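# Move SOC bottle from fridge bin to bench

## Task

Check the two bottles in the refrigerator's bin for the letters SOC. If one has them, lift it out and set it upright on the bench, keep the other bottle upright inside the refrigerator, and close the refrigerator door. If neither has them, remove nothing, close the door, and press the operator panel's CALL key until it latches down. A wrong call is permanent and cannot be reversed.

## Robot and tools

Robot: two arms, left_arm and right_arm, each on its own carriage on a single floor track running along y at x = 0. left_rail carries left_arm and is always the one toward +y; right_rail carries right_arm. These names do not match image sides. Each arm base sits at x = 0, y = its carriage position_m, z = 0.04 m, facing +x. left_arm's fingers are rigid. right_arm's fingers can fold: grip with the outer quarter of the pads (near the tips) for a firm hold; deeper grips may fold round a part, hold loosely or let go, and tips pushed into a surface fold with little felt force.

Scene frame (all result positions): table top z = 0, +z up, +x the direction the arms face, +y to their left, y = 0 mid-track. The table edge is at x = 0.17 m. Positions in metres, quaternions wxyz, velocities m/s and rad/s.

Row layout: every arm command is an 18-number row, values in [-1, 1]: left dx, dy, dz, rx, ry, rz, left gripper position, force_limit, speed, then the same nine for the right arm. Both arms are always in the row. The six pose numbers are an offset, not a pose: measured from that arm's Hand target as it was when the action or move began, along that Hand target's own axes. 1.0 = 0.6 m for dx/dy/dz and 180 degrees for rx/ry/rz (one rotation vector). Every row in an action counts from the same start, not from the previous row; a new action restarts from the current Hand target, so repeating an offset moves further. All zeros re-requests the current Hand target. Orientation commands are clipped to within 32 degrees of the measured one each step.

Gripper numbers: position +1 fully open (140 mm), about -0.8 pads touch, -1 closes until blocked. force_limit -1 to +1 sets squeeze (roughly 14 N to 58 N at slow close); speed -1 to +1 sets finger speed (about 30 to 250 mm/s) and faster closes squeeze harder. Both start at +1. To leave a gripper unchanged resend its last three numbers; 0 is a real command. After closing, check object_status = 2 (stopped while closing). 3 means reached the requested position or pads met, possibly empty; 0 moving; 1 blocked while opening. position_measured is in counts: 3 open, 75 = 100 mm, 139 = 60 mm, 200 = 20 mm, 230 pads meet. To tighten, raise force_limit and nudge position to -0.98; to loosen, open and reclose slowly. The gripper's fingers point along its +z, close along its y; end_effector_position is the closed-pad point; a block sticks out about 10 cm along gripper +x.

execute_actions: {actions: [...], cameras}. Each action may hold rows (1 to 15, each one 1/30 s step), steps (1 to 450, default 15, at least one per row), until, and left_rail/right_rail commands. After the last row the arm keeps heading to that target. Ramp offsets gradually (about +0.01 per row, 0.18 m/s) so held objects are not shaken. An empty actions list returns camera images. until conditions read only the rails, e.g. {"right_rail": {"position_status": ["!=", "moving"]}} or {"all": {"status": "ended"}}; numbers need a comparison (=, !=, <, <=, >, >=).

Rails: left_rail position_m -0.8 to 1.5 m, right_rail -1.5 to 0.8 m (absolute place on the track), speed_m_s 0.01 to 1, acceleration_factor 0.1 to 1 (0.75 m/s2 times it), or {"stop": true}. Send position_m, then an action waiting until the rail is not moving; let it arrive (within 0.3 mm) before reaching for scene points. Keep carriages at least 0.78 m apart. Arm targets ride with a moving carriage. Status words: done, moving, stopped, contact_stop, time_out, stopped_with_arm, stopped_for_other_arm, stopped_for_other_carriage; position_answer not_taken means resend once it stands. Any out-of-range value or unknown name rejects the whole call.

move: target is one 18-number row or up to 15 rows, all offsets from the same starting Hand targets; straight-line paths, speed 0.002 to 3.2 m/s (default 0.25), blend in metres for corner rounding, stop_force 4 to 120 N to end a path on contact (zero resets its baseline; not with blocking=false), blocking=false returns after about 0.5 s while it runs. Paths last 0.5 to 10 s and do not avoid obstacles or the other arm; avoid passing near an arm's own base. The result adds a move: line (done, off_target, moving, held, fault) and limits (paced, held). While a move runs, only wait, stop, or a rows-free action is allowed.

wait {seconds 0 to 10}; stop brakes a move; zoom_image {camera, region [x0,y0,x1,y1], at most 504 px square} on the newest image; zero_wrist_force {arm}; finished_scene ends the scene permanently, so only call it when the goal holds without the robot.

Cameras: cam_high, cam_low, cam_bench_left, cam_bench_mid, cam_bench_right, cam_left_wrist, cam_right_wrist (672x504). Use zoom to read bottle lettering.

Results show Hand target, joint positions (rail, then six joints) and velocities, joint torques, wrist force and torque in the gripper's axes, tool commands and object_status, rail status, plus warnings such as MOTOR HOT or faults.

Avoid: dropping or releasing moving parts, anything leaving the table (track and metal strip count as off), hard hits or pushes. A target slightly beyond a firm contact can trigger a fault stop (torque limit, or about 150 N outside force) freezing the arm 10 s; back a pressing arm off by commanding past its gripper. Never let the arms or carriages touch each other. Long stretched holds heat motors and can brake the arm.

Each tool is called in YAML: its name, and indented under it one key for each argument.

## Session

execute_actions:
  actions: []

Scene clock: 0.00 s.
left_arm: end_effector_position=(+0.3563, +1.3757, +0.5790) position_measured=3 object_status=3 end_effector_quat_wxyz=(+0.000, +0.000, +1.000, +0.000) | right_arm: end_effector_position=(+0.3563, -1.2611, +0.5790) position_measured=3 object_status=3 end_effector_quat_wxyz=(+0.000, +0.000, +1.000, +0.000)
Joint positions: left_arm=[1.297 -0.281 -2.157 1.821 -1.235 -1.571 -0.281] | right_arm=[-1.34 -0.281 -2.157 1.821 -1.235 -1.571 -0.28]
Joint velocities: within noise
Joint torques (N m): no reading
Wrist force (N): no reading
Wrist torque (N m): no reading
Wrist force, peak (N): no reading
Hand target: left_arm +0.3563, +1.3757, +0.5790; +0.000, +0.000, +1.000, +0.000 | right_arm +0.3563, -1.2611, +0.5790; +0.000, +0.000, +1.000, +0.000
Tool commands: left_gripper/position=+1.0 left_gripper/force_limit=+1.0 left_gripper/speed=+1.0 right_gripper/position=+1.0 right_gripper/force_limit=+1.0 right_gripper/speed=+1.0
left_rail: position_m=1.297 position_status=done
right_rail: position_m=-1.340 position_status=done

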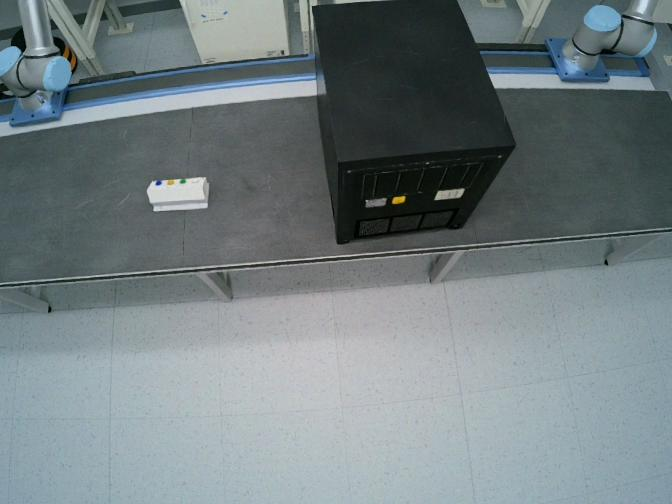

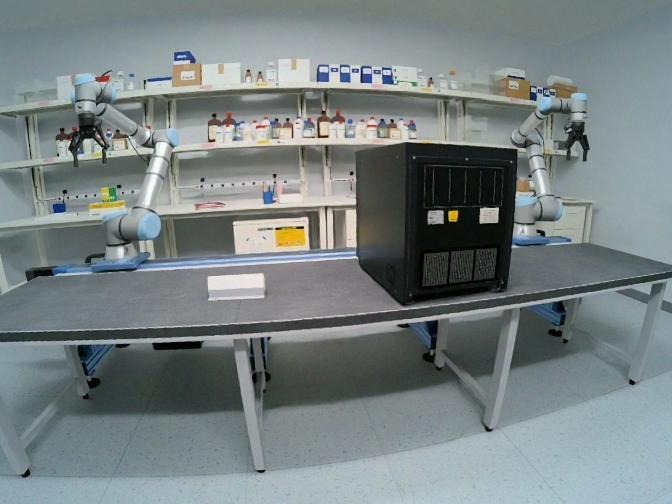

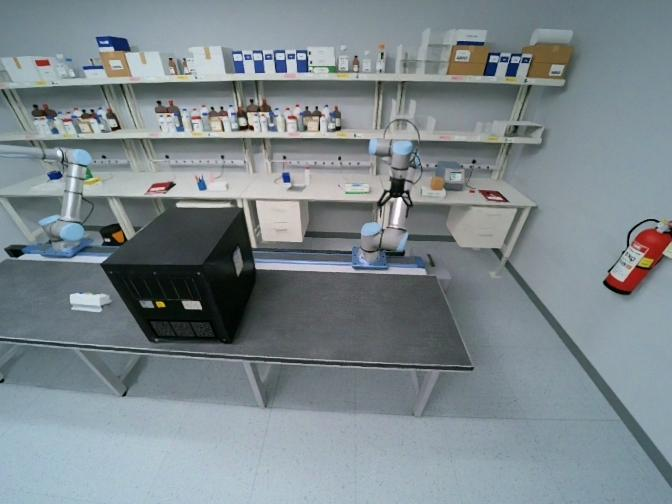

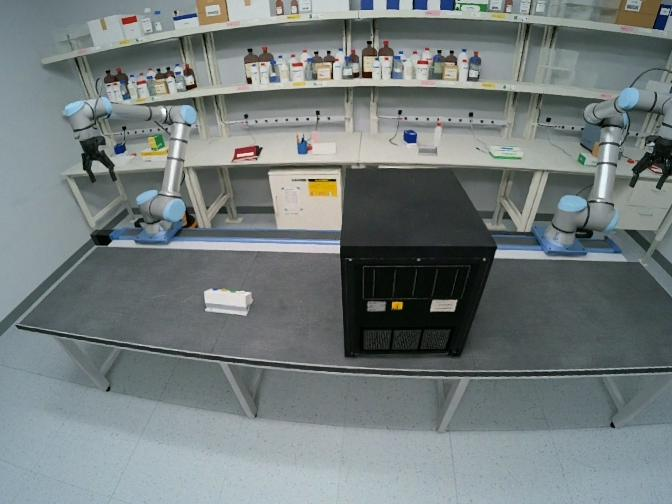

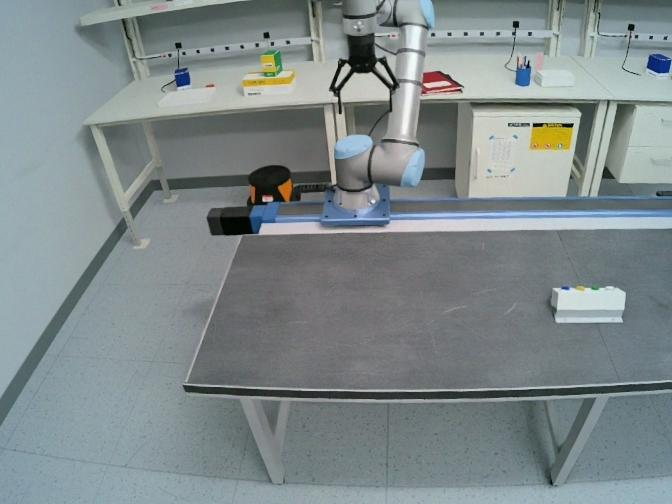

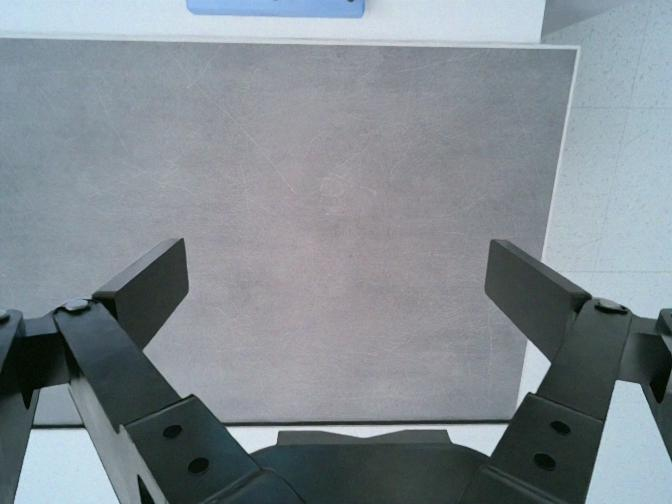

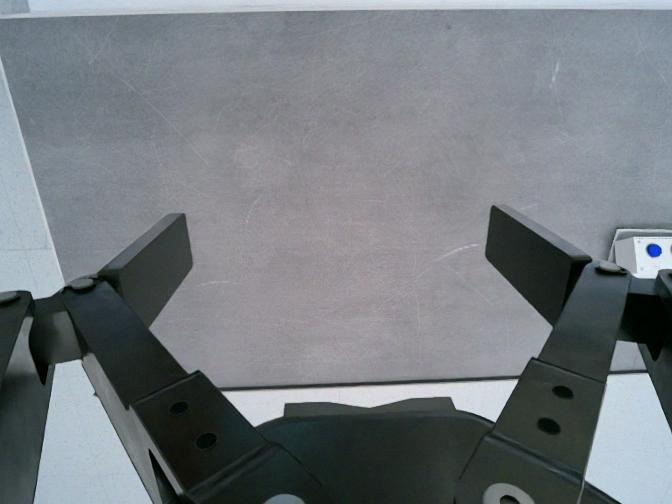

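zoom_image:
  camera: "cam_bench_left"
  region: [90, 190, 280, 350]

zoom_image:
  camera: "cam_bench_mid"
  region: [190, 150, 520, 370]

zoom_image:
  camera: "cam_high"
  region: [130, 160, 230, 230]

zoom_image:
  camera: "cam_high"
  region: [290, 0, 540, 250]

Scaled by 2.653 from the camera's 672x504 image, which has a finer 960x720 frame.

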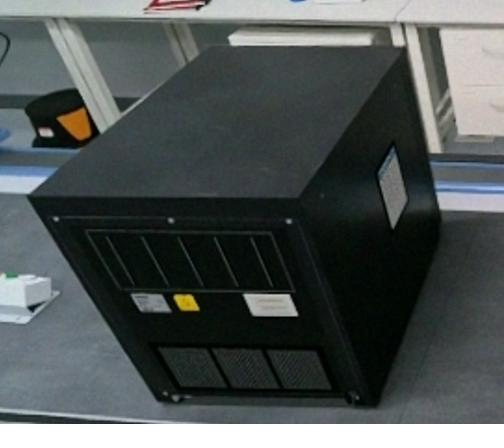

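Scaled by 1.527 from the camera's 672x504 image, which has a finer 960x720 frame.

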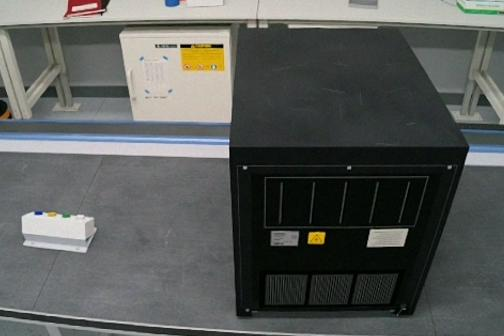

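Scaled by 5.040 from the camera's 672x504 image, which has a finer 960x720 frame.

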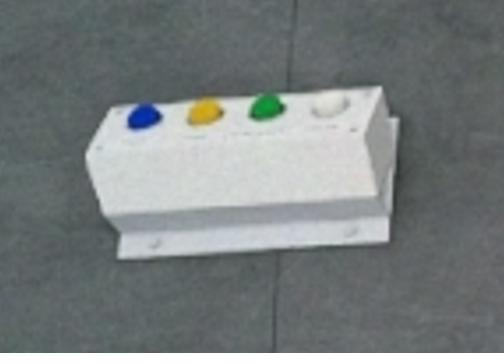

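Scaled by 2.016 from the camera's 672x504 image, which has a finer 960x720 frame.

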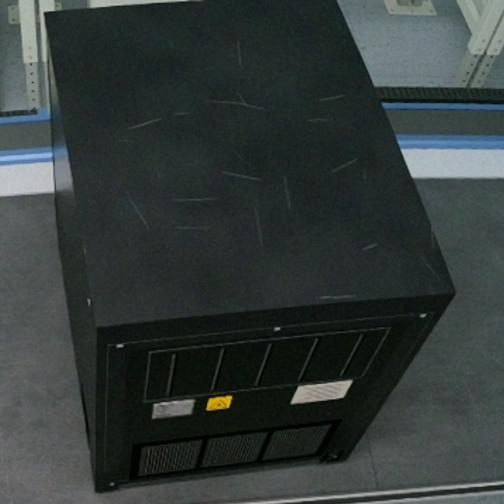

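execute_actions:
  actions:
    - {"left_rail": {"position_m": 0.97}, "right_rail": {"position_m": -1.2}, "steps": 30, "until": {"all": {"status": "ended"}}}

Scene clock: 276.00 s.
left_arm: end_effector_position=(+0.3563, +1.0486, +0.5790) position_measured=3 object_status=3 end_effector_quat_wxyz=(+0.000, +0.000, +1.000, +0.000) | right_arm: end_effector_position=(+0.3563, -1.1214, +0.5790) position_measured=3 object_status=3 end_effector_quat_wxyz=(+0.000, +0.000, +1.000, +0.000)
Joint positions: left_arm=[0.97 -0.281 -2.157 1.821 -1.235 -1.571 -0.28] | right_arm=[-1.2 -0.281 -2.157 1.821 -1.235 -1.571 -0.28]
Joint torques (N m): left_arm=[-4.67 0.75 -46.99 -5.31 0.09 -0.43] | right_arm=[-1.61 -0.51 -46.54 -5.24 0.14 0.27]
Wrist force (N): left_arm=[-0.1 -0.3 -0.4] | right_arm=[0.3 -0.2 -0.2]
Wrist torque (N m): left_arm=[-0.09 0.02 0.00] | right_arm=[-0.06 -0.05 0.00]
Wrist force, peak (N): left_arm=[-0.1 -2.0 -0.2] | right_arm=[0.2 -1.9 -0.1]
Hand target: left_arm +0.3563, +1.0486, +0.5790; +0.000, +0.000, +1.000, +0.000 | right_arm +0.3563, -1.1214, +0.5790; +0.000, +0.000, +1.000, +0.000
Tool commands: left_gripper/position=+1.0 left_gripper/force_limit=+1.0 left_gripper/speed=+1.0 right_gripper/position=+1.0 right_gripper/force_limit=+1.0 right_gripper/speed=+1.0
left_rail: position_m=0.970 position_status=done
right_rail: position_m=-1.200 position_status=done

move:
  target:
    - [0.227, -0.448, -0.035, -0.35355, 0, 0.35355, 1, 1, 1, -0.025, 0.47, 0.22, 0, -0.0555, 0, 1, 1, 1]
    - [0.927, -0.9977, 0.215, -0.7071, 0, 0.7071, 1, 1, 1, -0.05, 0.9407, 0.4417, 0, -0.111, 0, 1, 1, 1]
  speed: 0.5
  blend: 0.1
  cameras: ["cam_left_wrist", "cam_right_wrist", "cam_low"]

Scene clock: 298.07 s.
left_arm: end_effector_position=(-0.1998, +0.4500, +0.4500) position_measured=3 object_status=3 end_effector_quat_wxyz=(+0.000, +0.707, +0.000, +0.707) | right_arm: end_effector_position=(+0.3864, -0.5570, +0.3140) position_measured=3 object_status=3 end_effector_quat_wxyz=(+0.174, +0.000, +0.985, +0.000)
Joint positions: left_arm=[0.97 -2.61 -1.229 1.639 -0.41 -1.039 0] | right_arm=[-1.2 0.921 -1.518 1.921 -2.191 -1.846 0.891]
Joint torques (N m): left_arm=[-16.89 -53.09 -45.73 0.54 3.18 1.49] | right_arm=[8.76 -43.03 -53.69 -8.38 -4.14 2.58]
Wrist force (N): left_arm=[2.9 -0.1 1.1] | right_arm=[-0.6 0.3 0.6]
Wrist torque (N m): left_arm=[0.15 -0.12 -0.37] | right_arm=[-0.01 0.00 -0.09]
Wrist force, peak (N): left_arm=[1.2 3.8 1.5] | right_arm=[0.0 1.2 1.5]
Hand target: left_arm -0.1999, +0.4499, +0.4500; +0.000, +0.707, +0.000, +0.707 | right_arm +0.3864, -0.5570, +0.3140; +0.174, +0.000, +0.985, +0.000
Off the commanded pose: left_arm 0.000 m, 0 deg | right_arm 0.000 m, 0 deg.
left_rail: position_m=0.970 position_status=done
right_rail: position_m=-1.200 position_status=done
move: done
camera_calibration:
cam_left_wrist: T_world_to_cam=[[-0.0372735, -0.999213, 0.0135976, 0.431758], [-0.290977, -0.0021652, -0.956727, 0.384478], [0.956004, -0.0396172, -0.290668, 0.517554], [0, 0, 0, 1]] pos_world=[-0.366816, 0.452754, 0.512406]
cam_right_wrist: T_world_to_cam=[[0.0145429, 0.999387, 0.0318531, 0.54915], [0.742381, -0.0321324, 0.669207, -0.521617], [0.66982, 0.013915, -0.742393, 0.164568], [0, 0, 0, 1]] pos_world=[0.269022, -0.567864, 0.453752]
Images, in order (width x height): cam_low 672x504, cam_left_wrist 672x504, cam_right_wrist 672x504.

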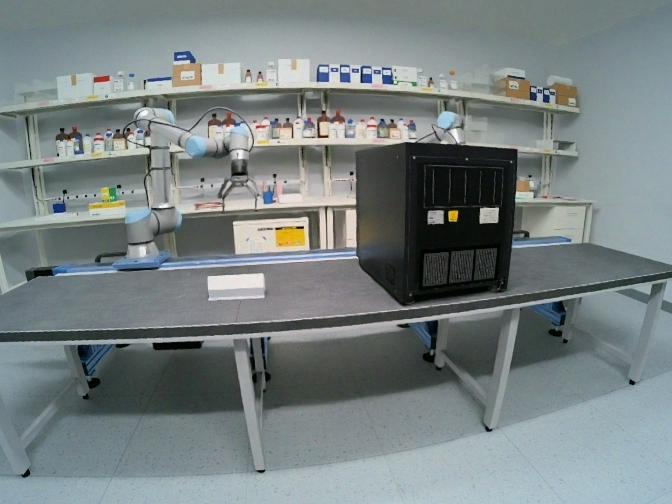

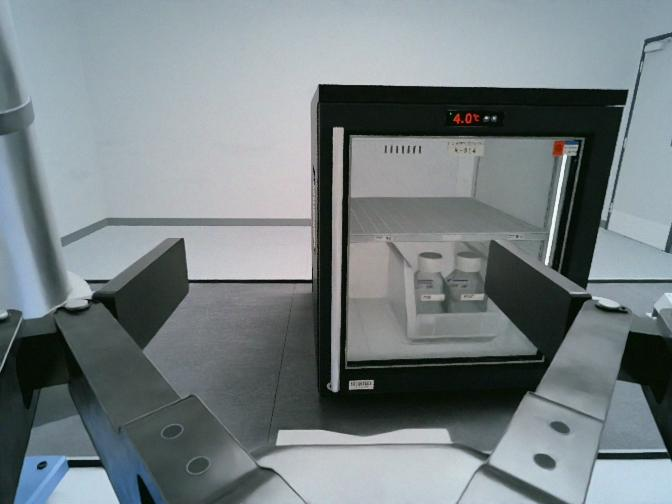

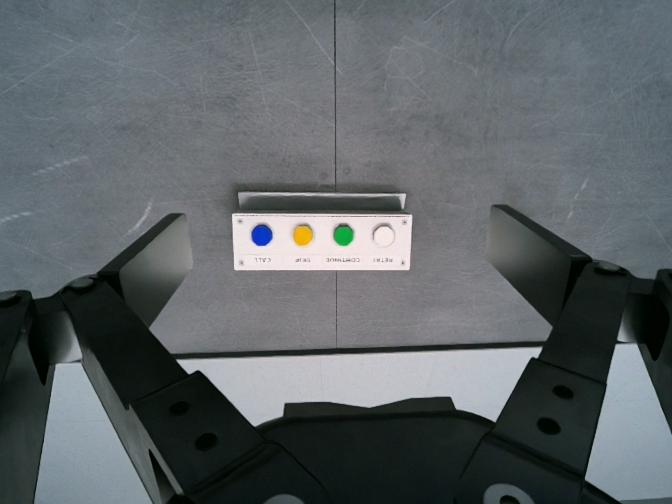

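zoom_image:
  camera: "cam_left_wrist"
  region: [380, 220, 530, 350]

zoom_image:
  camera: "cam_left_wrist"
  region: [305, 75, 640, 405]

zoom_image:
  camera: "cam_right_wrist"
  region: [220, 180, 420, 280]

Scaled by 3.360 from the camera's 672x504 image, which has a finer 960x720 frame.

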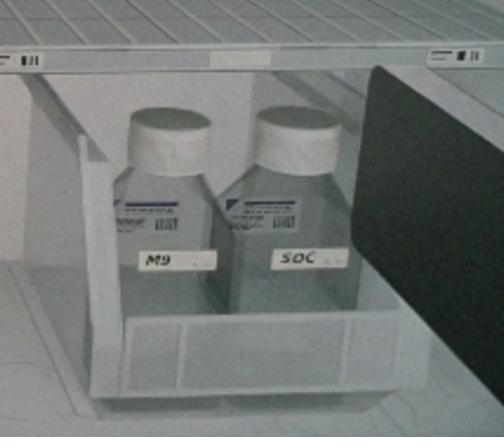

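Scaled by 1.504 from the camera's 672x504 image, which has a finer 960x720 frame.

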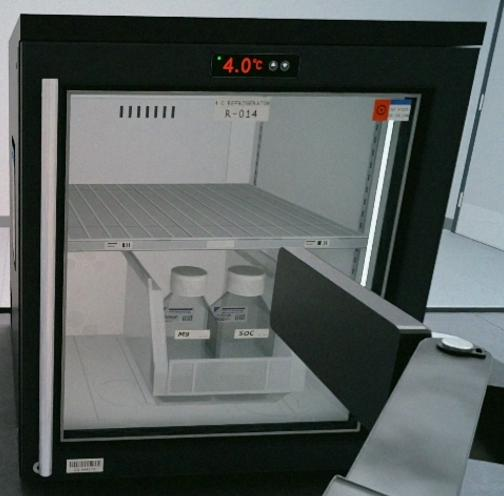

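Scaled by 2.520 from the camera's 672x504 image, which has a finer 960x720 frame.

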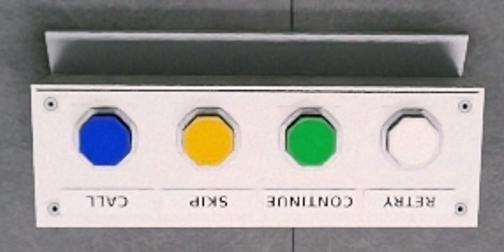

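move:
  target: [-0.05, 0.3333, 0.1333, 0, 0, 0, 1, 1, 1, 0, 0, 0, 0, 0, 0, 1, 1, 1]
  speed: 0.4
  cameras: ["cam_left_wrist"]

Scene clock: 502.47 s.
left_arm: end_effector_position=(-0.1199, +0.2500, +0.4200) position_measured=3 object_status=3 end_effector_quat_wxyz=(+0.000, +0.707, +0.000, +0.707) | right_arm: end_effector_position=(+0.3864, -0.5570, +0.3140) position_measured=3 object_status=3 end_effector_quat_wxyz=(+0.174, +0.000, +0.985, +0.000)
Joint positions: left_arm=[0.97 -2.345 -1.048 1.428 -0.379 -0.774 0] | right_arm=[-1.2 0.921 -1.518 1.921 -2.191 -1.846 0.891]
Joint torques (N m): left_arm=[9.66 -69.1 -49.53 4.24 3.23 -2.12] | right_arm=[9.95 -43.2 -53.81 -8.33 -3.89 2.58]
Wrist force (N): left_arm=[3.3 0.1 1.4] | right_arm=[-0.2 0.7 0.8]
Wrist torque (N m): left_arm=[0.19 -0.25 -0.31] | right_arm=[0.09 -0.09 -0.09]
Wrist force, peak (N): left_arm=[3.1 2.7 3.0] | right_arm=[-0.4 0.1 1.1]
Hand target: left_arm -0.1199, +0.2499, +0.4200; +0.000, +0.707, +0.000, +0.707 | right_arm +0.3864, -0.5570, +0.3140; +0.174, +0.000, +0.985, +0.000
Off the commanded pose: left_arm 0.000 m, 0 deg | right_arm 0.000 m, 0 deg.
left_rail: position_m=0.970 position_status=done
right_rail: position_m=-1.200 position_status=done
move: done
camera_calibration:
cam_left_wrist: T_world_to_cam=[[-0.0374289, -0.999209, 0.0134371, 0.235433], [-0.290972, -0.0019665, -0.95673, 0.378544], [0.955999, -0.0397192, -0.290668, 0.424555], [0, 0, 0, 1]] pos_world=[-0.286917, 0.252854, 0.482405]
Images, in order (width x height): cam_left_wrist 672x504.

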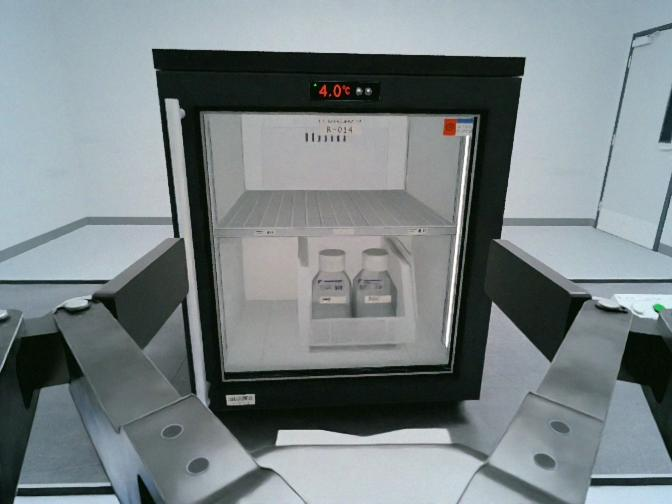

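zoom_image:
  camera: "cam_left_wrist"
  region: [150, 40, 400, 240]

zoom_image:
  camera: "cam_left_wrist"
  region: [150, 220, 500, 420]

zoom_image:
  camera: "cam_left_wrist"
  region: [285, 225, 425, 355]

Scaled by 2.016 from the camera's 672x504 image, which has a finer 960x720 frame.

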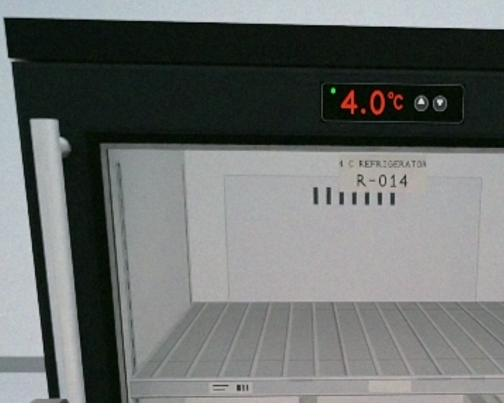

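Scaled by 1.440 from the camera's 672x504 image, which has a finer 960x720 frame.

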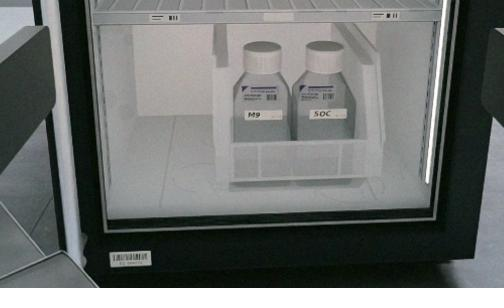

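Scaled by 3.600 from the camera's 672x504 image, which has a finer 960x720 frame.

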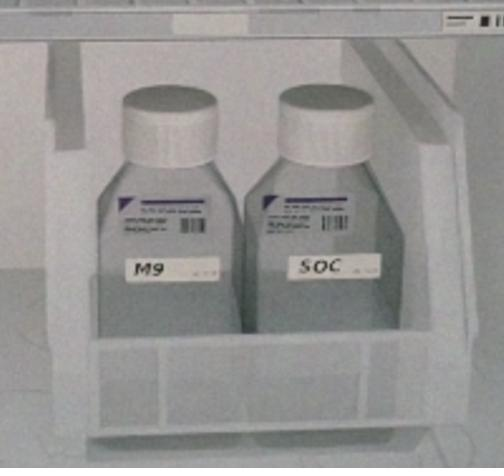

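move:
  target: [-0.1, -0.2967, 0.3833, 0, 0, 0, 0.16, 0, 0, 0, 0, 0, 0, 0, 0, 1, 1, 1]
  speed: 0.4
  cameras: ["cam_left_wrist"]

Scene clock: 905.17 s.
left_arm: end_effector_position=(+0.1101, +0.4280, +0.3600) position_measured=109 object_status=3 end_effector_quat_wxyz=(+0.000, +0.707, +0.000, +0.707) | right_arm: end_effector_position=(+0.3864, -0.5570, +0.3140) position_measured=3 object_status=3 end_effector_quat_wxyz=(+0.174, +0.000, +0.985, +0.000)
Joint positions: left_arm=[0.97 -2.273 -1.396 2.043 -0.646 -0.702 0] | right_arm=[-1.2 0.921 -1.518 1.921 -2.191 -1.846 0.891]
Joint torques (N m): left_arm=[8.07 -55.78 -24.9 -0.08 3.05 1.65] | right_arm=[9.27 -42.55 -53.32 -8.14 -4.12 2.96]
Wrist force (N): left_arm=[3.1 0.0 1.6] | right_arm=[-0.7 0.4 0.8]
Wrist torque (N m): left_arm=[0.18 -0.25 -0.38] | right_arm=[0.01 0.03 -0.09]
Wrist force, peak (N): left_arm=[2.4 -2.1 4.2] | right_arm=[-1.1 0.1 0.5]
Hand target: left_arm +0.1101, +0.4281, +0.3600; +0.000, +0.707, +0.000, +0.707 | right_arm +0.3864, -0.5570, +0.3140; +0.174, +0.000, +0.985, +0.000
Off the commanded pose: left_arm 0.000 m, 0 deg | right_arm 0.000 m, 0 deg.
left_rail: position_m=0.970 position_status=done
right_rail: position_m=-1.200 position_status=done
move: done
camera_calibration:
cam_left_wrist: T_world_to_cam=[[-0.0373988, -0.999209, 0.0135324, 0.422668], [-0.290975, -0.00206639, -0.956729, 0.388456], [0.956, -0.0397181, -0.290667, 0.194305], [0, 0, 0, 1]] pos_world=[-0.0569168, 0.430854, 0.422405]
Images, in order (width x height): cam_left_wrist 672x504.

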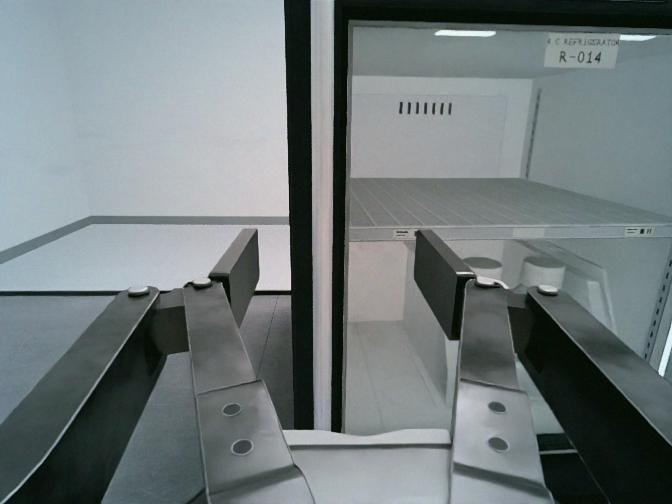

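move:
  target:
    - [0, -0.00833, 0.18667, 0, 0, 0, 0.16, 0, 0, 0, 0, 0, 0, 0, 0, 1, 1, 1]
    - [0, -0.00833, 0.18667, 0, 0, 0, -1, -1, -1, 0, 0, 0, 0, 0, 0, 1, 1, 1]
    - [0, -0.00833, 0.18667, 0, 0, 0, -0.98, 0, -1, 0, 0, 0, 0, 0, 0, 1, 1, 1]
  speed: 0.15
  cameras: ["cam_left_wrist"]

Scene clock: 940.40 s.
left_arm: end_effector_position=(+0.2222, +0.4333, +0.3600) position_measured=209 object_status=0 end_effector_quat_wxyz=(+0.000, +0.707, +0.000, +0.707) | right_arm: end_effector_position=(+0.3864, -0.5570, +0.3140) position_measured=3 object_status=3 end_effector_quat_wxyz=(+0.174, +0.000, +0.985, +0.000)
Joint positions: left_arm=[0.97 -2.11 -1.457 2.115 -0.658 -0.54 0] | right_arm=[-1.2 0.921 -1.518 1.921 -2.191 -1.846 0.891]
Joint torques (N m): left_arm=[4.2 -39.45 -43.12 -7.57 29.05 1.01] | right_arm=[8.85 -44.6 -53.44 -7.61 -3.98 2.42]
Wrist force (N): left_arm=[17.5 -77.4 -41.7] | right_arm=[-0.5 0.3 0.2]
Wrist torque (N m): left_arm=[1.69 -0.24 -0.40] | right_arm=[0.00 -0.02 -0.09]
Wrist force, peak (N): left_arm=[18.2 -77.5 -42.4] | right_arm=[-0.4 0.6 1.1]
Hand target: left_arm +0.2221, +0.4331, +0.3600; +0.000, +0.707, +0.000, +0.707 | right_arm +0.3864, -0.5570, +0.3140; +0.174, +0.000, +0.985, +0.000
Off the commanded pose: left_arm 0.000 m, 0 deg | right_arm 0.000 m, 0 deg.
left_rail: position_m=0.970 position_status=done
right_rail: position_m=-1.200 position_status=done
move: done
camera_calibration:
cam_left_wrist: T_world_to_cam=[[-0.0370502, -0.999225, 0.0133137, 0.432139], [-0.29088, -0.00196233, -0.956758, 0.421047], [0.956042, -0.0393207, -0.290581, 0.0871299], [0, 0, 0, 1]] pos_world=[0.0551849, 0.436056, 0.422405]
Images, in order (width x height): cam_left_wrist 672x504.

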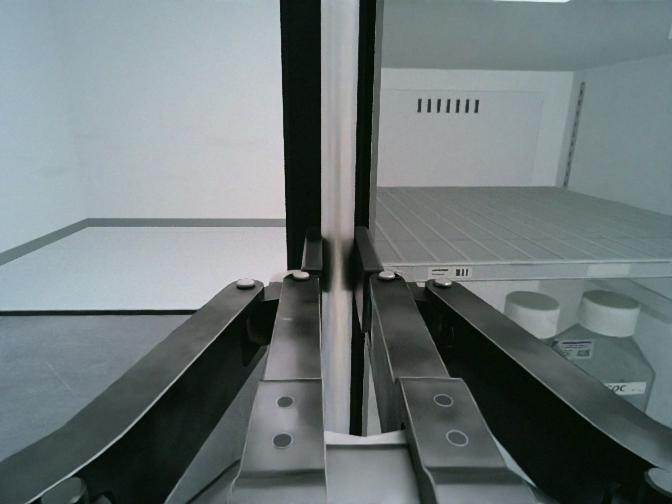

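move:
  target: [0, -0.00417, -0.00667, 0, 0, 0, -0.98, 0, -1, 0, 0, 0, 0, 0, 0, 1, 1, 1]
  speed: 0.03

Scene clock: 954.63 s.
left_arm: end_effector_position=(+0.2181, +0.4352, +0.3600) position_measured=210 object_status=2 end_effector_quat_wxyz=(+0.000, +0.707, +0.000, +0.707) | right_arm: end_effector_position=(+0.3864, -0.5570, +0.3140) position_measured=3 object_status=3 end_effector_quat_wxyz=(+0.174, +0.000, +0.985, +0.000)
Joint positions: left_arm=[0.97 -2.119 -1.46 2.118 -0.659 -0.548 0] | right_arm=[-1.2 0.921 -1.518 1.921 -2.191 -1.846 0.891]
Joint torques (N m): left_arm=[-21.37 -52.17 -22.49 1.76 -5.86 -0.12] | right_arm=[8.74 -44.27 -53.85 -7.47 -3.84 2.47]
Wrist force (N): left_arm=[0.8 6.7 11.0] | right_arm=[-0.7 0.1 0.4]
Wrist torque (N m): left_arm=[0.18 -0.24 -0.49] | right_arm=[-0.05 0.03 -0.09]
Wrist force, peak (N): left_arm=[19.5 -84.3 -45.3] | right_arm=[-0.5 -0.1 1.1]
Hand target: left_arm +0.2181, +0.4354, +0.3600; +0.000, +0.707, +0.000, +0.707 | right_arm +0.3864, -0.5570, +0.3140; +0.174, +0.000, +0.985, +0.000
Off the commanded pose: left_arm 0.000 m, 0 deg | right_arm 0.000 m, 0 deg.
left_rail: position_m=0.970 position_status=done
right_rail: position_m=-1.200 position_status=done
move: done

move:
  target:
    - [0, 0.00717, -0.0375, 0.01667, 0, 0, -0.98, 0, -1, 0, 0, 0, 0, 0, 0, 1, 1, 1]
    - [0, 0.01683, -0.0745, 0.0333, 0, 0, -0.98, 0, -1, 0, 0, 0, 0, 0, 0, 1, 1, 1]
    - [0, 0.04183, -0.1465, 0.0667, 0, 0, -0.98, 0, -1, 0, 0, 0, 0, 0, 0, 1, 1, 1]
  speed: 0.08
  blend: 0.01
  cameras: ["cam_left_wrist"]

Scene clock: 985.10 s.
left_arm: end_effector_position=(+0.1303, +0.4103, +0.3600) position_measured=210 object_status=2 end_effector_quat_wxyz=(-0.074, +0.703, +0.074, +0.703) | right_arm: end_effector_position=(+0.3864, -0.5570, +0.3140) position_measured=3 object_status=3 end_effector_quat_wxyz=(+0.174, +0.000, +0.985, +0.000)
Joint positions: left_arm=[0.97 -2.148 -1.287 1.9 -0.613 -0.787 0] | right_arm=[-1.2 0.921 -1.518 1.921 -2.191 -1.846 0.891]
Joint torques (N m): left_arm=[-24.3 -55.43 -24.36 13.72 -32.8 -2.4] | right_arm=[9 -44.33 -53.26 -7.29 -4.04 2.5]
Wrist force (N): left_arm=[-6.7 91.4 18.8] | right_arm=[-0.8 0.2 0.2]
Wrist torque (N m): left_arm=[-0.98 -0.19 -0.39] | right_arm=[-0.03 0.04 -0.09]
Wrist force, peak (N): left_arm=[-6.7 91.4 18.8] | right_arm=[-0.4 0.4 1.1]
Hand target: left_arm +0.1302, +0.4103, +0.3600; -0.074, +0.703, +0.074, +0.703 | right_arm +0.3864, -0.5570, +0.3140; +0.174, +0.000, +0.985, +0.000
Off the commanded pose: left_arm 0.000 m, 0 deg | right_arm 0.000 m, 0 deg.
left_rail: position_m=0.970 position_status=done
right_rail: position_m=-1.200 position_status=done
move: done
camera_calibration:
cam_left_wrist: T_world_to_cam=[[0.171189, -0.985146, 0.0134559, 0.372778], [-0.284209, -0.0624548, -0.956726, 0.418183], [0.943355, 0.159957, -0.290679, 0.0940354], [0, 0, 0, 1]] pos_world=[-0.0336728, 0.378316, 0.422405]
Images, in order (width x height): cam_left_wrist 672x504.

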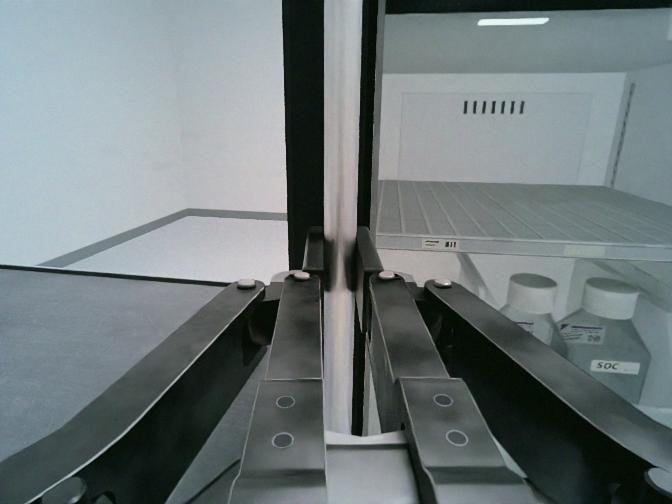

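move:
  target:
    - [0, 0.0055, -0.00067, 0, 0, 0, -0.98, 0, -1, 0, 0, 0, 0, 0, 0, 1, 1, 1]
    - [0, 0.0181, -0.0503, 0.0222, 0, 0, -0.98, 0, -1, 0, 0, 0, 0, 0, 0, 1, 1, 1]
    - [0, 0.034, -0.0989, 0.0444, 0, 0, -0.98, 0, -1, 0, 0, 0, 0, 0, 0, 1, 1, 1]
    - [0, 0.0583, -0.158, 0.0722, 0, 0, -0.98, 0, -1, 0, 0, 0, 0, 0, 0, 1, 1, 1]
  speed: 0.12
  blend: [0.001, 0.01, 0.01, 0]

Scene clock: 1053.87 s.
left_arm: end_effector_position=(+0.0448, +0.3564, +0.3600) position_measured=210 object_status=2 end_effector_quat_wxyz=(-0.153, +0.690, +0.153, +0.690) | right_arm: end_effector_position=(+0.3864, -0.5570, +0.3140) position_measured=3 object_status=3 end_effector_quat_wxyz=(+0.174, +0.000, +0.985, +0.000)
Joint positions: left_arm=[0.97 -2.125 -1.085 1.602 -0.517 -0.99 0] | right_arm=[-1.2 0.921 -1.518 1.921 -2.191 -1.846 0.891]
Joint torques (N m): left_arm=[29.17 -51.07 -54.35 -3.79 19.07 -2.33] | right_arm=[8.7 -44.22 -53.3 -6.78 -3.77 2.45]
Wrist force (N): left_arm=[18.8 -66.4 -9.4] | right_arm=[-0.4 0.3 0.2]
Wrist torque (N m): left_arm=[1.14 -0.30 -0.32] | right_arm=[-0.01 -0.04 -0.09]
Wrist force, peak (N): left_arm=[-8.3 95.4 19.7] | right_arm=[-0.8 0.4 1.0]
Hand target: left_arm +0.0448, +0.3564, +0.3600; -0.153, +0.690, +0.153, +0.690 | right_arm +0.3864, -0.5570, +0.3140; +0.174, +0.000, +0.985, +0.000
Off the commanded pose: left_arm 0.000 m, 0 deg | right_arm 0.000 m, 0 deg.
left_rail: position_m=0.970 position_status=done
right_rail: position_m=-1.200 position_status=done
move: done

move:
  target:
    - [0, -0.0027, 0, 0, 0, 0, -0.98, 0, -1, 0, 0, 0, 0, 0, 0, 1, 1, 1]
    - [0, -0.0027, 0, 0, 0, 0, 0.16, 0, -0.3, 0, 0, 0, 0, 0, 0, 1, 1, 1]
    - [0, -0.0027, -0.1667, 0, 0, 0, 0.16, 0, -0.3, 0, 0, 0, 0, 0, 0, 1, 1, 1]
    - [0.6, -0.1115, -0.0671, 0.1403, -0.2204, -0.1403, 0.16, 0, -0.3, 0, 0, 0, 0, 0, 0, 1, 1, 1]
    - [0.65, 0.0698, 0.262, 0.2806, -0.4408, -0.2806, -0.8, 0, 0.5, 0, 0, 0, 0, 0, 0, 1, 1, 1]
    - [0.1833, 0.0698, 0.262, 0.2806, -0.4408, -0.2806, -0.8, 0, 0.5, 0, 0, 0, 0, 0, 0, 1, 1, 1]
  speed: [0.05, 0.05, 0.25, 0.5, 0.5, 0.35]
  blend: [0, 0, 0.03, 0.08, 0, 0]
  cameras: ["cam_left_wrist", "cam_high", "cam_bench_left", "cam_low"]

Scene clock: 1176.17 s.
left_arm: end_effector_position=(+0.2049, +0.3850, +0.4701) position_measured=229 object_status=3 end_effector_quat_wxyz=(+0.000, +0.707, +0.707, +0.000) | right_arm: end_effector_position=(+0.3864, -0.5570, +0.3140) position_measured=3 object_status=3 end_effector_quat_wxyz=(+0.174, +0.000, +0.985, +0.000)
Joint positions: left_arm=[0.97 -1.519 -1.729 1.755 -1.597 -1.571 0.053] | right_arm=[-1.2 0.921 -1.518 1.921 -2.191 -1.846 0.891]
Joint torques (N m): left_arm=[-16.02 -23.56 -39.24 -7.42 3.11 -2.36] | right_arm=[9.81 -46.1 -53.32 -6.53 -3.74 2.37]
Wrist force (N): left_arm=[6.5 -3.8 -0.6] | right_arm=[-0.6 0.4 0.4]
Wrist torque (N m): left_arm=[-0.89 -1.47 -0.08] | right_arm=[0.01 0.00 -0.09]
Wrist force, peak (N): left_arm=[19.5 -66.8 -9.5] | right_arm=[-0.5 0.7 1.2]
Hand target: left_arm +0.2049, +0.3850, +0.4700; +0.000, +0.707, +0.707, +0.000 | right_arm +0.3864, -0.5570, +0.3140; +0.174, +0.000, +0.985, +0.000
Off the commanded pose: left_arm 0.000 m, 0 deg | right_arm 0.000 m, 0 deg.
left_rail: position_m=0.970 position_status=done
right_rail: position_m=-1.200 position_status=done
move: done
camera_calibration:
cam_left_wrist: T_world_to_cam=[[0.999214, 0.0127487, 0.0375427, -0.231606], [0.00126632, -0.956673, 0.291162, 0.242285], [0.039628, -0.290885, -0.955937, 0.73108], [0, 0, 0, 1]] pos_world=[0.202146, 0.447401, 0.637018]
Images, in order (width x height): cam_high 672x504, cam_low 672x504, cam_bench_left 672x504, cam_left_wrist 672x504.

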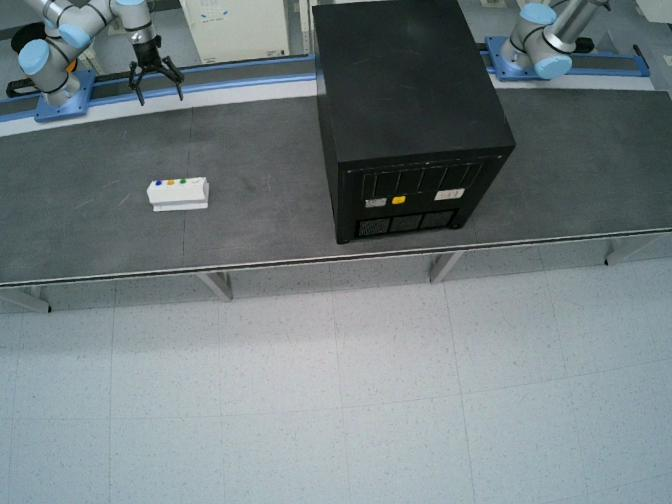

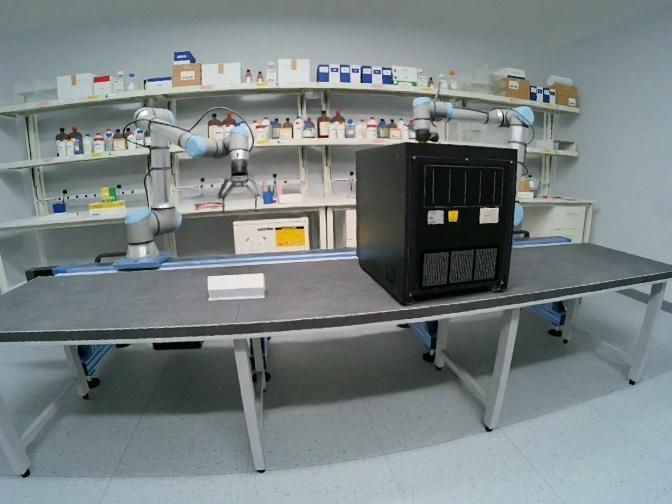

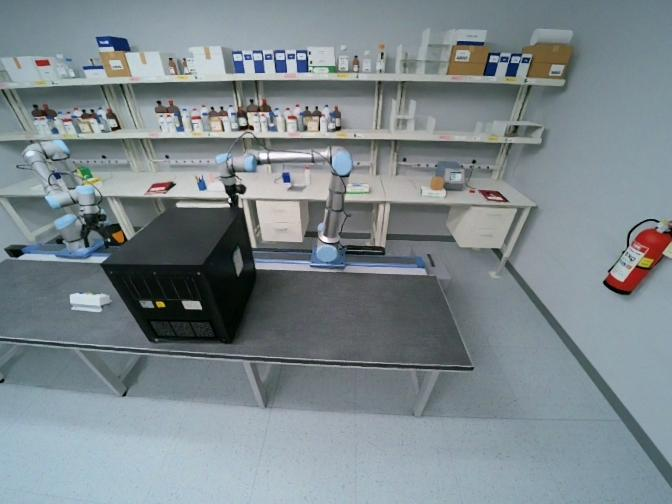

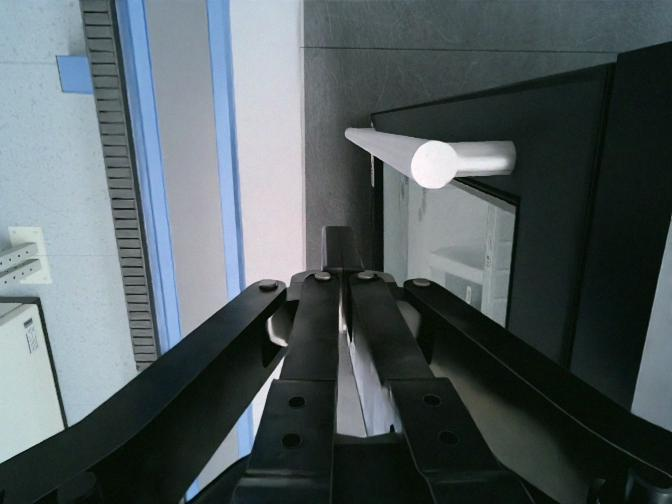

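move:
  target:
    - [-0.0583, -0.2583, -0.0833, -0.0842, 0.0842, 0.1323, -0.8, 0, 0.5, 0.1215, -0.0358, -0.1205, -0.0726, -0.1898, -0.0509, 0.16, 0, 0]
    - [-0.275, -0.175, 0.1167, -0.2807, 0.2807, 0.4409, 0, 0, 0.5, 0.243, -0.0717, -0.2409, -0.1452, -0.3796, -0.1017, 0.16, 0, 0]
  speed: 0.5
  blend: [0.08, 0]
  cameras: ["cam_left_wrist", "cam_right_wrist"]

Scene clock: 1389.97 s.
left_arm: end_effector_position=(+0.0998, +0.2200, +0.4000) position_measured=129 object_status=0 end_effector_quat_wxyz=(+0.000, +0.843, +0.000, +0.537) | right_arm: end_effector_position=(+0.1999, -0.6000, +0.4000) position_measured=109 object_status=3 end_effector_quat_wxyz=(+0.683, -0.183, +0.683, +0.183)
Joint positions: left_arm=[0.97 -2.068 -1.348 1.685 -1.112 -0.649 0.663] | right_arm=[-1.2 1.382 -1.271 2.441 -4.311 -2.429 0]
Joint torques (N m): left_arm=[-15.94 -70.24 -32.66 -4.47 4.85 1.57] | right_arm=[-10.82 -37.14 -27.24 -5.13 3.34 -1.65]
Wrist force (N): left_arm=[9.2 -4.2 0.3] | right_arm=[-1.9 0.0 1.8]
Wrist torque (N m): left_arm=[-0.94 -1.62 -0.40] | right_arm=[-0.48 -0.25 -0.10]
Wrist force, peak (N): left_arm=[9.6 -4.3 0.2] | right_arm=[-2.4 -0.4 2.0]
Hand target: left_arm +0.0998, +0.2200, +0.4000; +0.000, +0.843, +0.000, +0.537 | right_arm +0.1999, -0.6000, +0.4000; +0.683, -0.183, +0.683, +0.183
Off the commanded pose: left_arm 0.000 m, 0 deg | right_arm 0.000 m, 0 deg.
left_rail: position_m=0.970 position_status=done
right_rail: position_m=-1.200 position_status=done
move: done
camera_calibration:
cam_left_wrist: T_world_to_cam=[[-0.0292188, -0.999186, 0.0278246, 0.207367], [-0.668317, -0.00117155, -0.743875, 0.375635], [0.743302, -0.0403308, -0.667739, 0.379652], [0, 0, 0, 1]] pos_world=[-0.0250933, 0.22295, 0.527164]
cam_right_wrist: T_world_to_cam=[[-0.521244, 0.853057, 0.0244783, 0.614394], [-0.308914, -0.215338, 0.926392, -0.444824], [0.795536, 0.475314, 0.375765, 0.158374], [0, 0, 0, 1]] pos_world=[0.0568444, -0.695178, 0.33753]
Images, in order (width x height): cam_left_wrist 672x504, cam_right_wrist 672x504.

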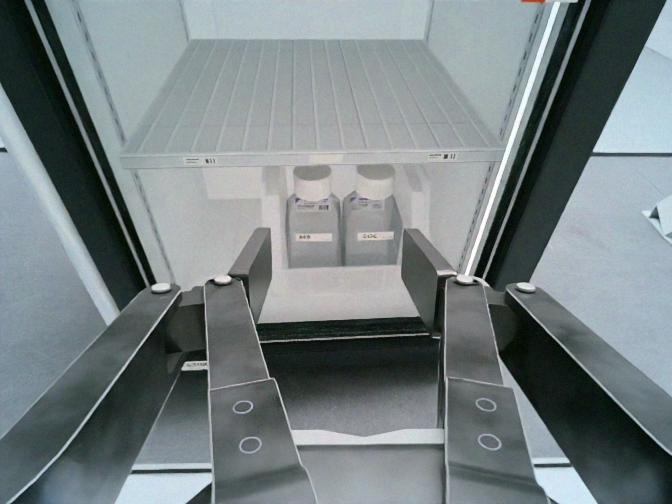

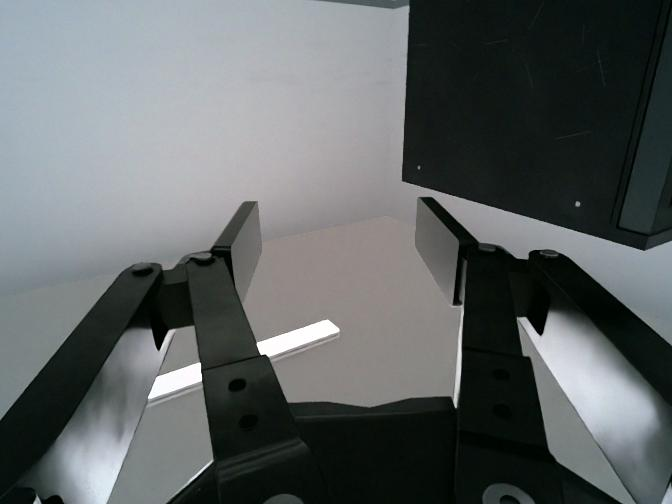

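execute_actions:
  actions:
    - {"left_rail": {"position_m": 1.45}, "right_rail": {"position_m": -0.85}, "steps": 75, "until": {"all": {"status": "ended"}}}

zoom_image:
  camera: "cam_left_wrist"
  region: [240, 130, 450, 350]

Scene clock: 1404.80 s.
left_arm: end_effector_position=(+0.0998, +0.7000, +0.4000) position_measured=129 object_status=3 end_effector_quat_wxyz=(+0.000, +0.843, +0.000, +0.537) | right_arm: end_effector_position=(+0.2000, -0.2500, +0.4000) position_measured=109 object_status=3 end_effector_quat_wxyz=(+0.683, -0.183, +0.683, +0.183)
Joint positions: left_arm=[1.45 -2.068 -1.348 1.685 -1.112 -0.649 0.663] | right_arm=[-0.85 1.382 -1.271 2.441 -4.311 -2.429 0]
Joint torques (N m): left_arm=[-13.28 -52.36 -43.65 -2.53 3.41 1.42] | right_arm=[6.11 -58.12 -11.35 -1.16 1.57 -1.74]
Wrist force (N): left_arm=[9.0 -3.9 0.3] | right_arm=[-1.8 -0.2 2.0]
Wrist torque (N m): left_arm=[-0.87 -1.59 -0.41] | right_arm=[-0.53 -0.28 -0.10]
Wrist force, peak (N): left_arm=[9.5 -5.7 0.1] | right_arm=[-2.1 1.2 2.9]
Hand target: left_arm +0.0998, +0.7000, +0.4000; +0.000, +0.843, +0.000, +0.537 | right_arm +0.1999, -0.2500, +0.4000; +0.683, -0.183, +0.683, +0.183
Tool commands: left_gripper/position=+0.0 left_gripper/force_limit=+0.0 left_gripper/speed=+0.5 right_gripper/position=+0.16 right_gripper/force_limit=+0.0 right_gripper/speed=+0.0
Off the commanded pose: left_arm 0.000 m, 0 deg | right_arm 0.000 m, 0 deg.
left_rail: position_m=1.450 position_status=done
right_rail: position_m=-0.850 position_status=done

Scaled by 2.291 from the camera's 672x504 image, which has a finer 960x720 frame.
This view is cut from an older image: the scene may have changed since it was taken.

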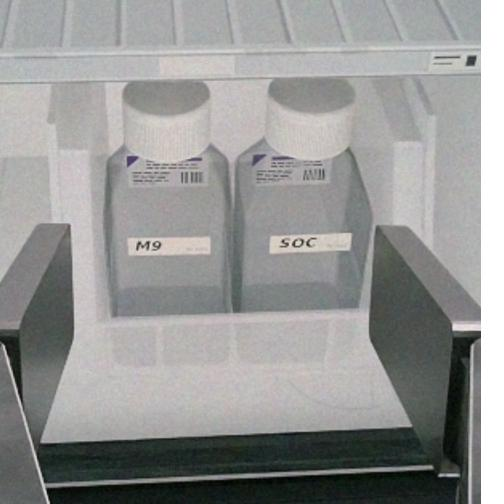

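move:
  target:
    - [0, 0, 0, 0, 0, 0, 0, 0, 0.5, 0.0667, 0.6135, 0.104, 0, 0, 0, 0.16, 0, 0]
    - [0, 0, 0, 0, 0, 0, 0, 0, 0.5, 0.1167, 0.9594, 0.4066, 0, 0, 0, 0.16, 0, 0]
  speed: 0.45
  blend: [0.1, 0]
  cameras: ["cam_right_wrist", "cam_left_wrist"]

Scene clock: 1420.50 s.
left_arm: end_effector_position=(+0.0998, +0.7000, +0.4000) position_measured=129 object_status=3 end_effector_quat_wxyz=(+0.000, +0.843, +0.000, +0.537) | right_arm: end_effector_position=(+0.1235, +0.3705, +0.3299) position_measured=109 object_status=3 end_effector_quat_wxyz=(+0.683, -0.183, +0.683, +0.183)
Joint positions: left_arm=[1.45 -2.068 -1.348 1.685 -1.112 -0.649 0.663] | right_arm=[-0.85 1.568 -0.453 0.963 -3.651 -2.616 0]
Joint torques (N m): left_arm=[-9.73 -48.81 -53.75 -0.84 0.09 1.44] | right_arm=[3.92 -120.81 -48.49 0.54 -3.12 -1.43]
Wrist force (N): left_arm=[9.8 -4.2 0.3] | right_arm=[-1.7 0.1 1.7]
Wrist torque (N m): left_arm=[-0.94 -1.75 -0.40] | right_arm=[-0.44 -0.33 -0.09]
Wrist force, peak (N): left_arm=[9.8 -4.2 0.3] | right_arm=[-1.4 2.1 4.0]
Hand target: left_arm +0.0998, +0.7000, +0.4000; +0.000, +0.843, +0.000, +0.537 | right_arm +0.1234, +0.3705, +0.3299; +0.683, -0.183, +0.683, +0.183
Off the commanded pose: left_arm 0.000 m, 0 deg | right_arm 0.000 m, 0 deg.
left_rail: position_m=1.450 position_status=done
right_rail: position_m=-0.850 position_status=done
move: done
camera_calibration:
cam_left_wrist: T_world_to_cam=[[-0.0292188, -0.999186, 0.0278246, 0.686976], [-0.668317, -0.00117155, -0.743875, 0.376198], [0.743302, -0.0403308, -0.667739, 0.399011], [0, 0, 0, 1]] pos_world=[-0.0250933, 0.70295, 0.527164]
cam_right_wrist: T_world_to_cam=[[-0.521201, 0.853082, 0.0244977, -0.251701], [-0.30889, -0.215323, 0.926403, -0.194484], [0.795573, 0.475275, 0.375735, -0.215826], [0, 0, 0, 1]] pos_world=[-0.0195558, 0.275422, 0.26743]
Images, in order (width x height): cam_left_wrist 672x504, cam_right_wrist 672x504.

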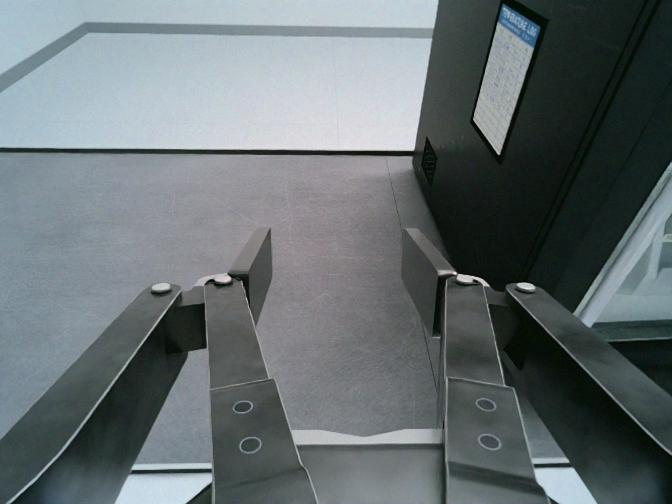

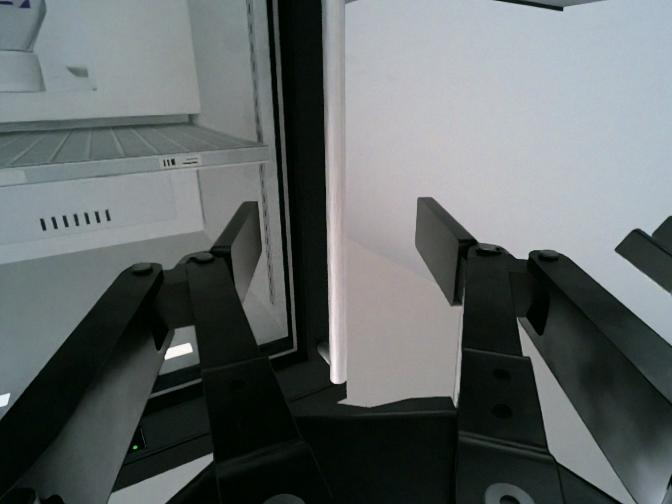

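move:
  target:
    - [0, 0, 0, 0, 0, 0, 0, 0, 0.5, 0, 0.0028, 0.175, 0, 0, 0, 0.16, 0, 0]
    - [0, 0, 0, 0, 0, 0, 0, 0, 0.5, 0, 0.0028, 0.175, 0, 0, 0, -1, -1, -1]
  speed: 0.15
  cameras: ["cam_right_wrist"]

Scene clock: 1452.00 s.
left_arm: end_effector_position=(+0.0998, +0.7000, +0.4000) position_measured=129 object_status=3 end_effector_quat_wxyz=(+0.000, +0.843, +0.000, +0.537) | right_arm: end_effector_position=(+0.2135, +0.4246, +0.3299) position_measured=208 object_status=0 end_effector_quat_wxyz=(+0.683, -0.183, +0.683, +0.183)
Joint positions: left_arm=[1.45 -2.068 -1.348 1.685 -1.112 -0.649 0.663] | right_arm=[-0.85 1.486 -0.37 0.789 -3.56 -2.533 0]
Joint torques (N m): left_arm=[-5.23 -50 -53.9 -1.17 -0.19 1.23] | right_arm=[-10.41 -123.64 -46.97 -2.09 -5.5 -1.34]
Wrist force (N): left_arm=[9.1 -4.2 0.3] | right_arm=[-1.7 9.1 2.1]
Wrist torque (N m): left_arm=[-0.93 -1.61 -0.41] | right_arm=[-0.82 -0.29 0.06]
Wrist force, peak (N): left_arm=[9.7 -4.4 -0.1] | right_arm=[-2.8 10.4 3.1]
Hand target: left_arm +0.0998, +0.7000, +0.4000; +0.000, +0.843, +0.000, +0.537 | right_arm +0.2135, +0.4245, +0.3299; +0.683, -0.183, +0.683, +0.183
Off the commanded pose: left_arm 0.000 m, 0 deg | right_arm 0.000 m, 0 deg.
left_rail: position_m=1.450 position_status=done
right_rail: position_m=-0.850 position_status=done
move: done
camera_calibration:
cam_right_wrist: T_world_to_cam=[[-0.521437, 0.85294, 0.0244444, -0.250781], [-0.308876, -0.215378, 0.926395, -0.155037], [0.795424, 0.475506, 0.375759, -0.313165], [0, 0, 0, 1]] pos_world=[0.0704454, 0.329422, 0.26743]
Images, in order (width x height): cam_right_wrist 672x504.

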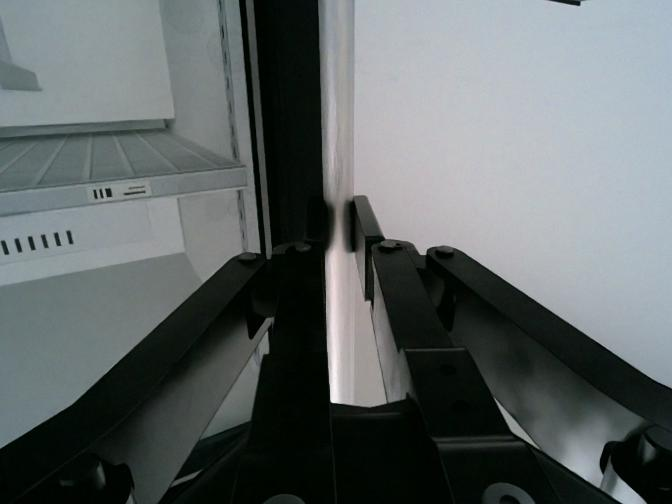

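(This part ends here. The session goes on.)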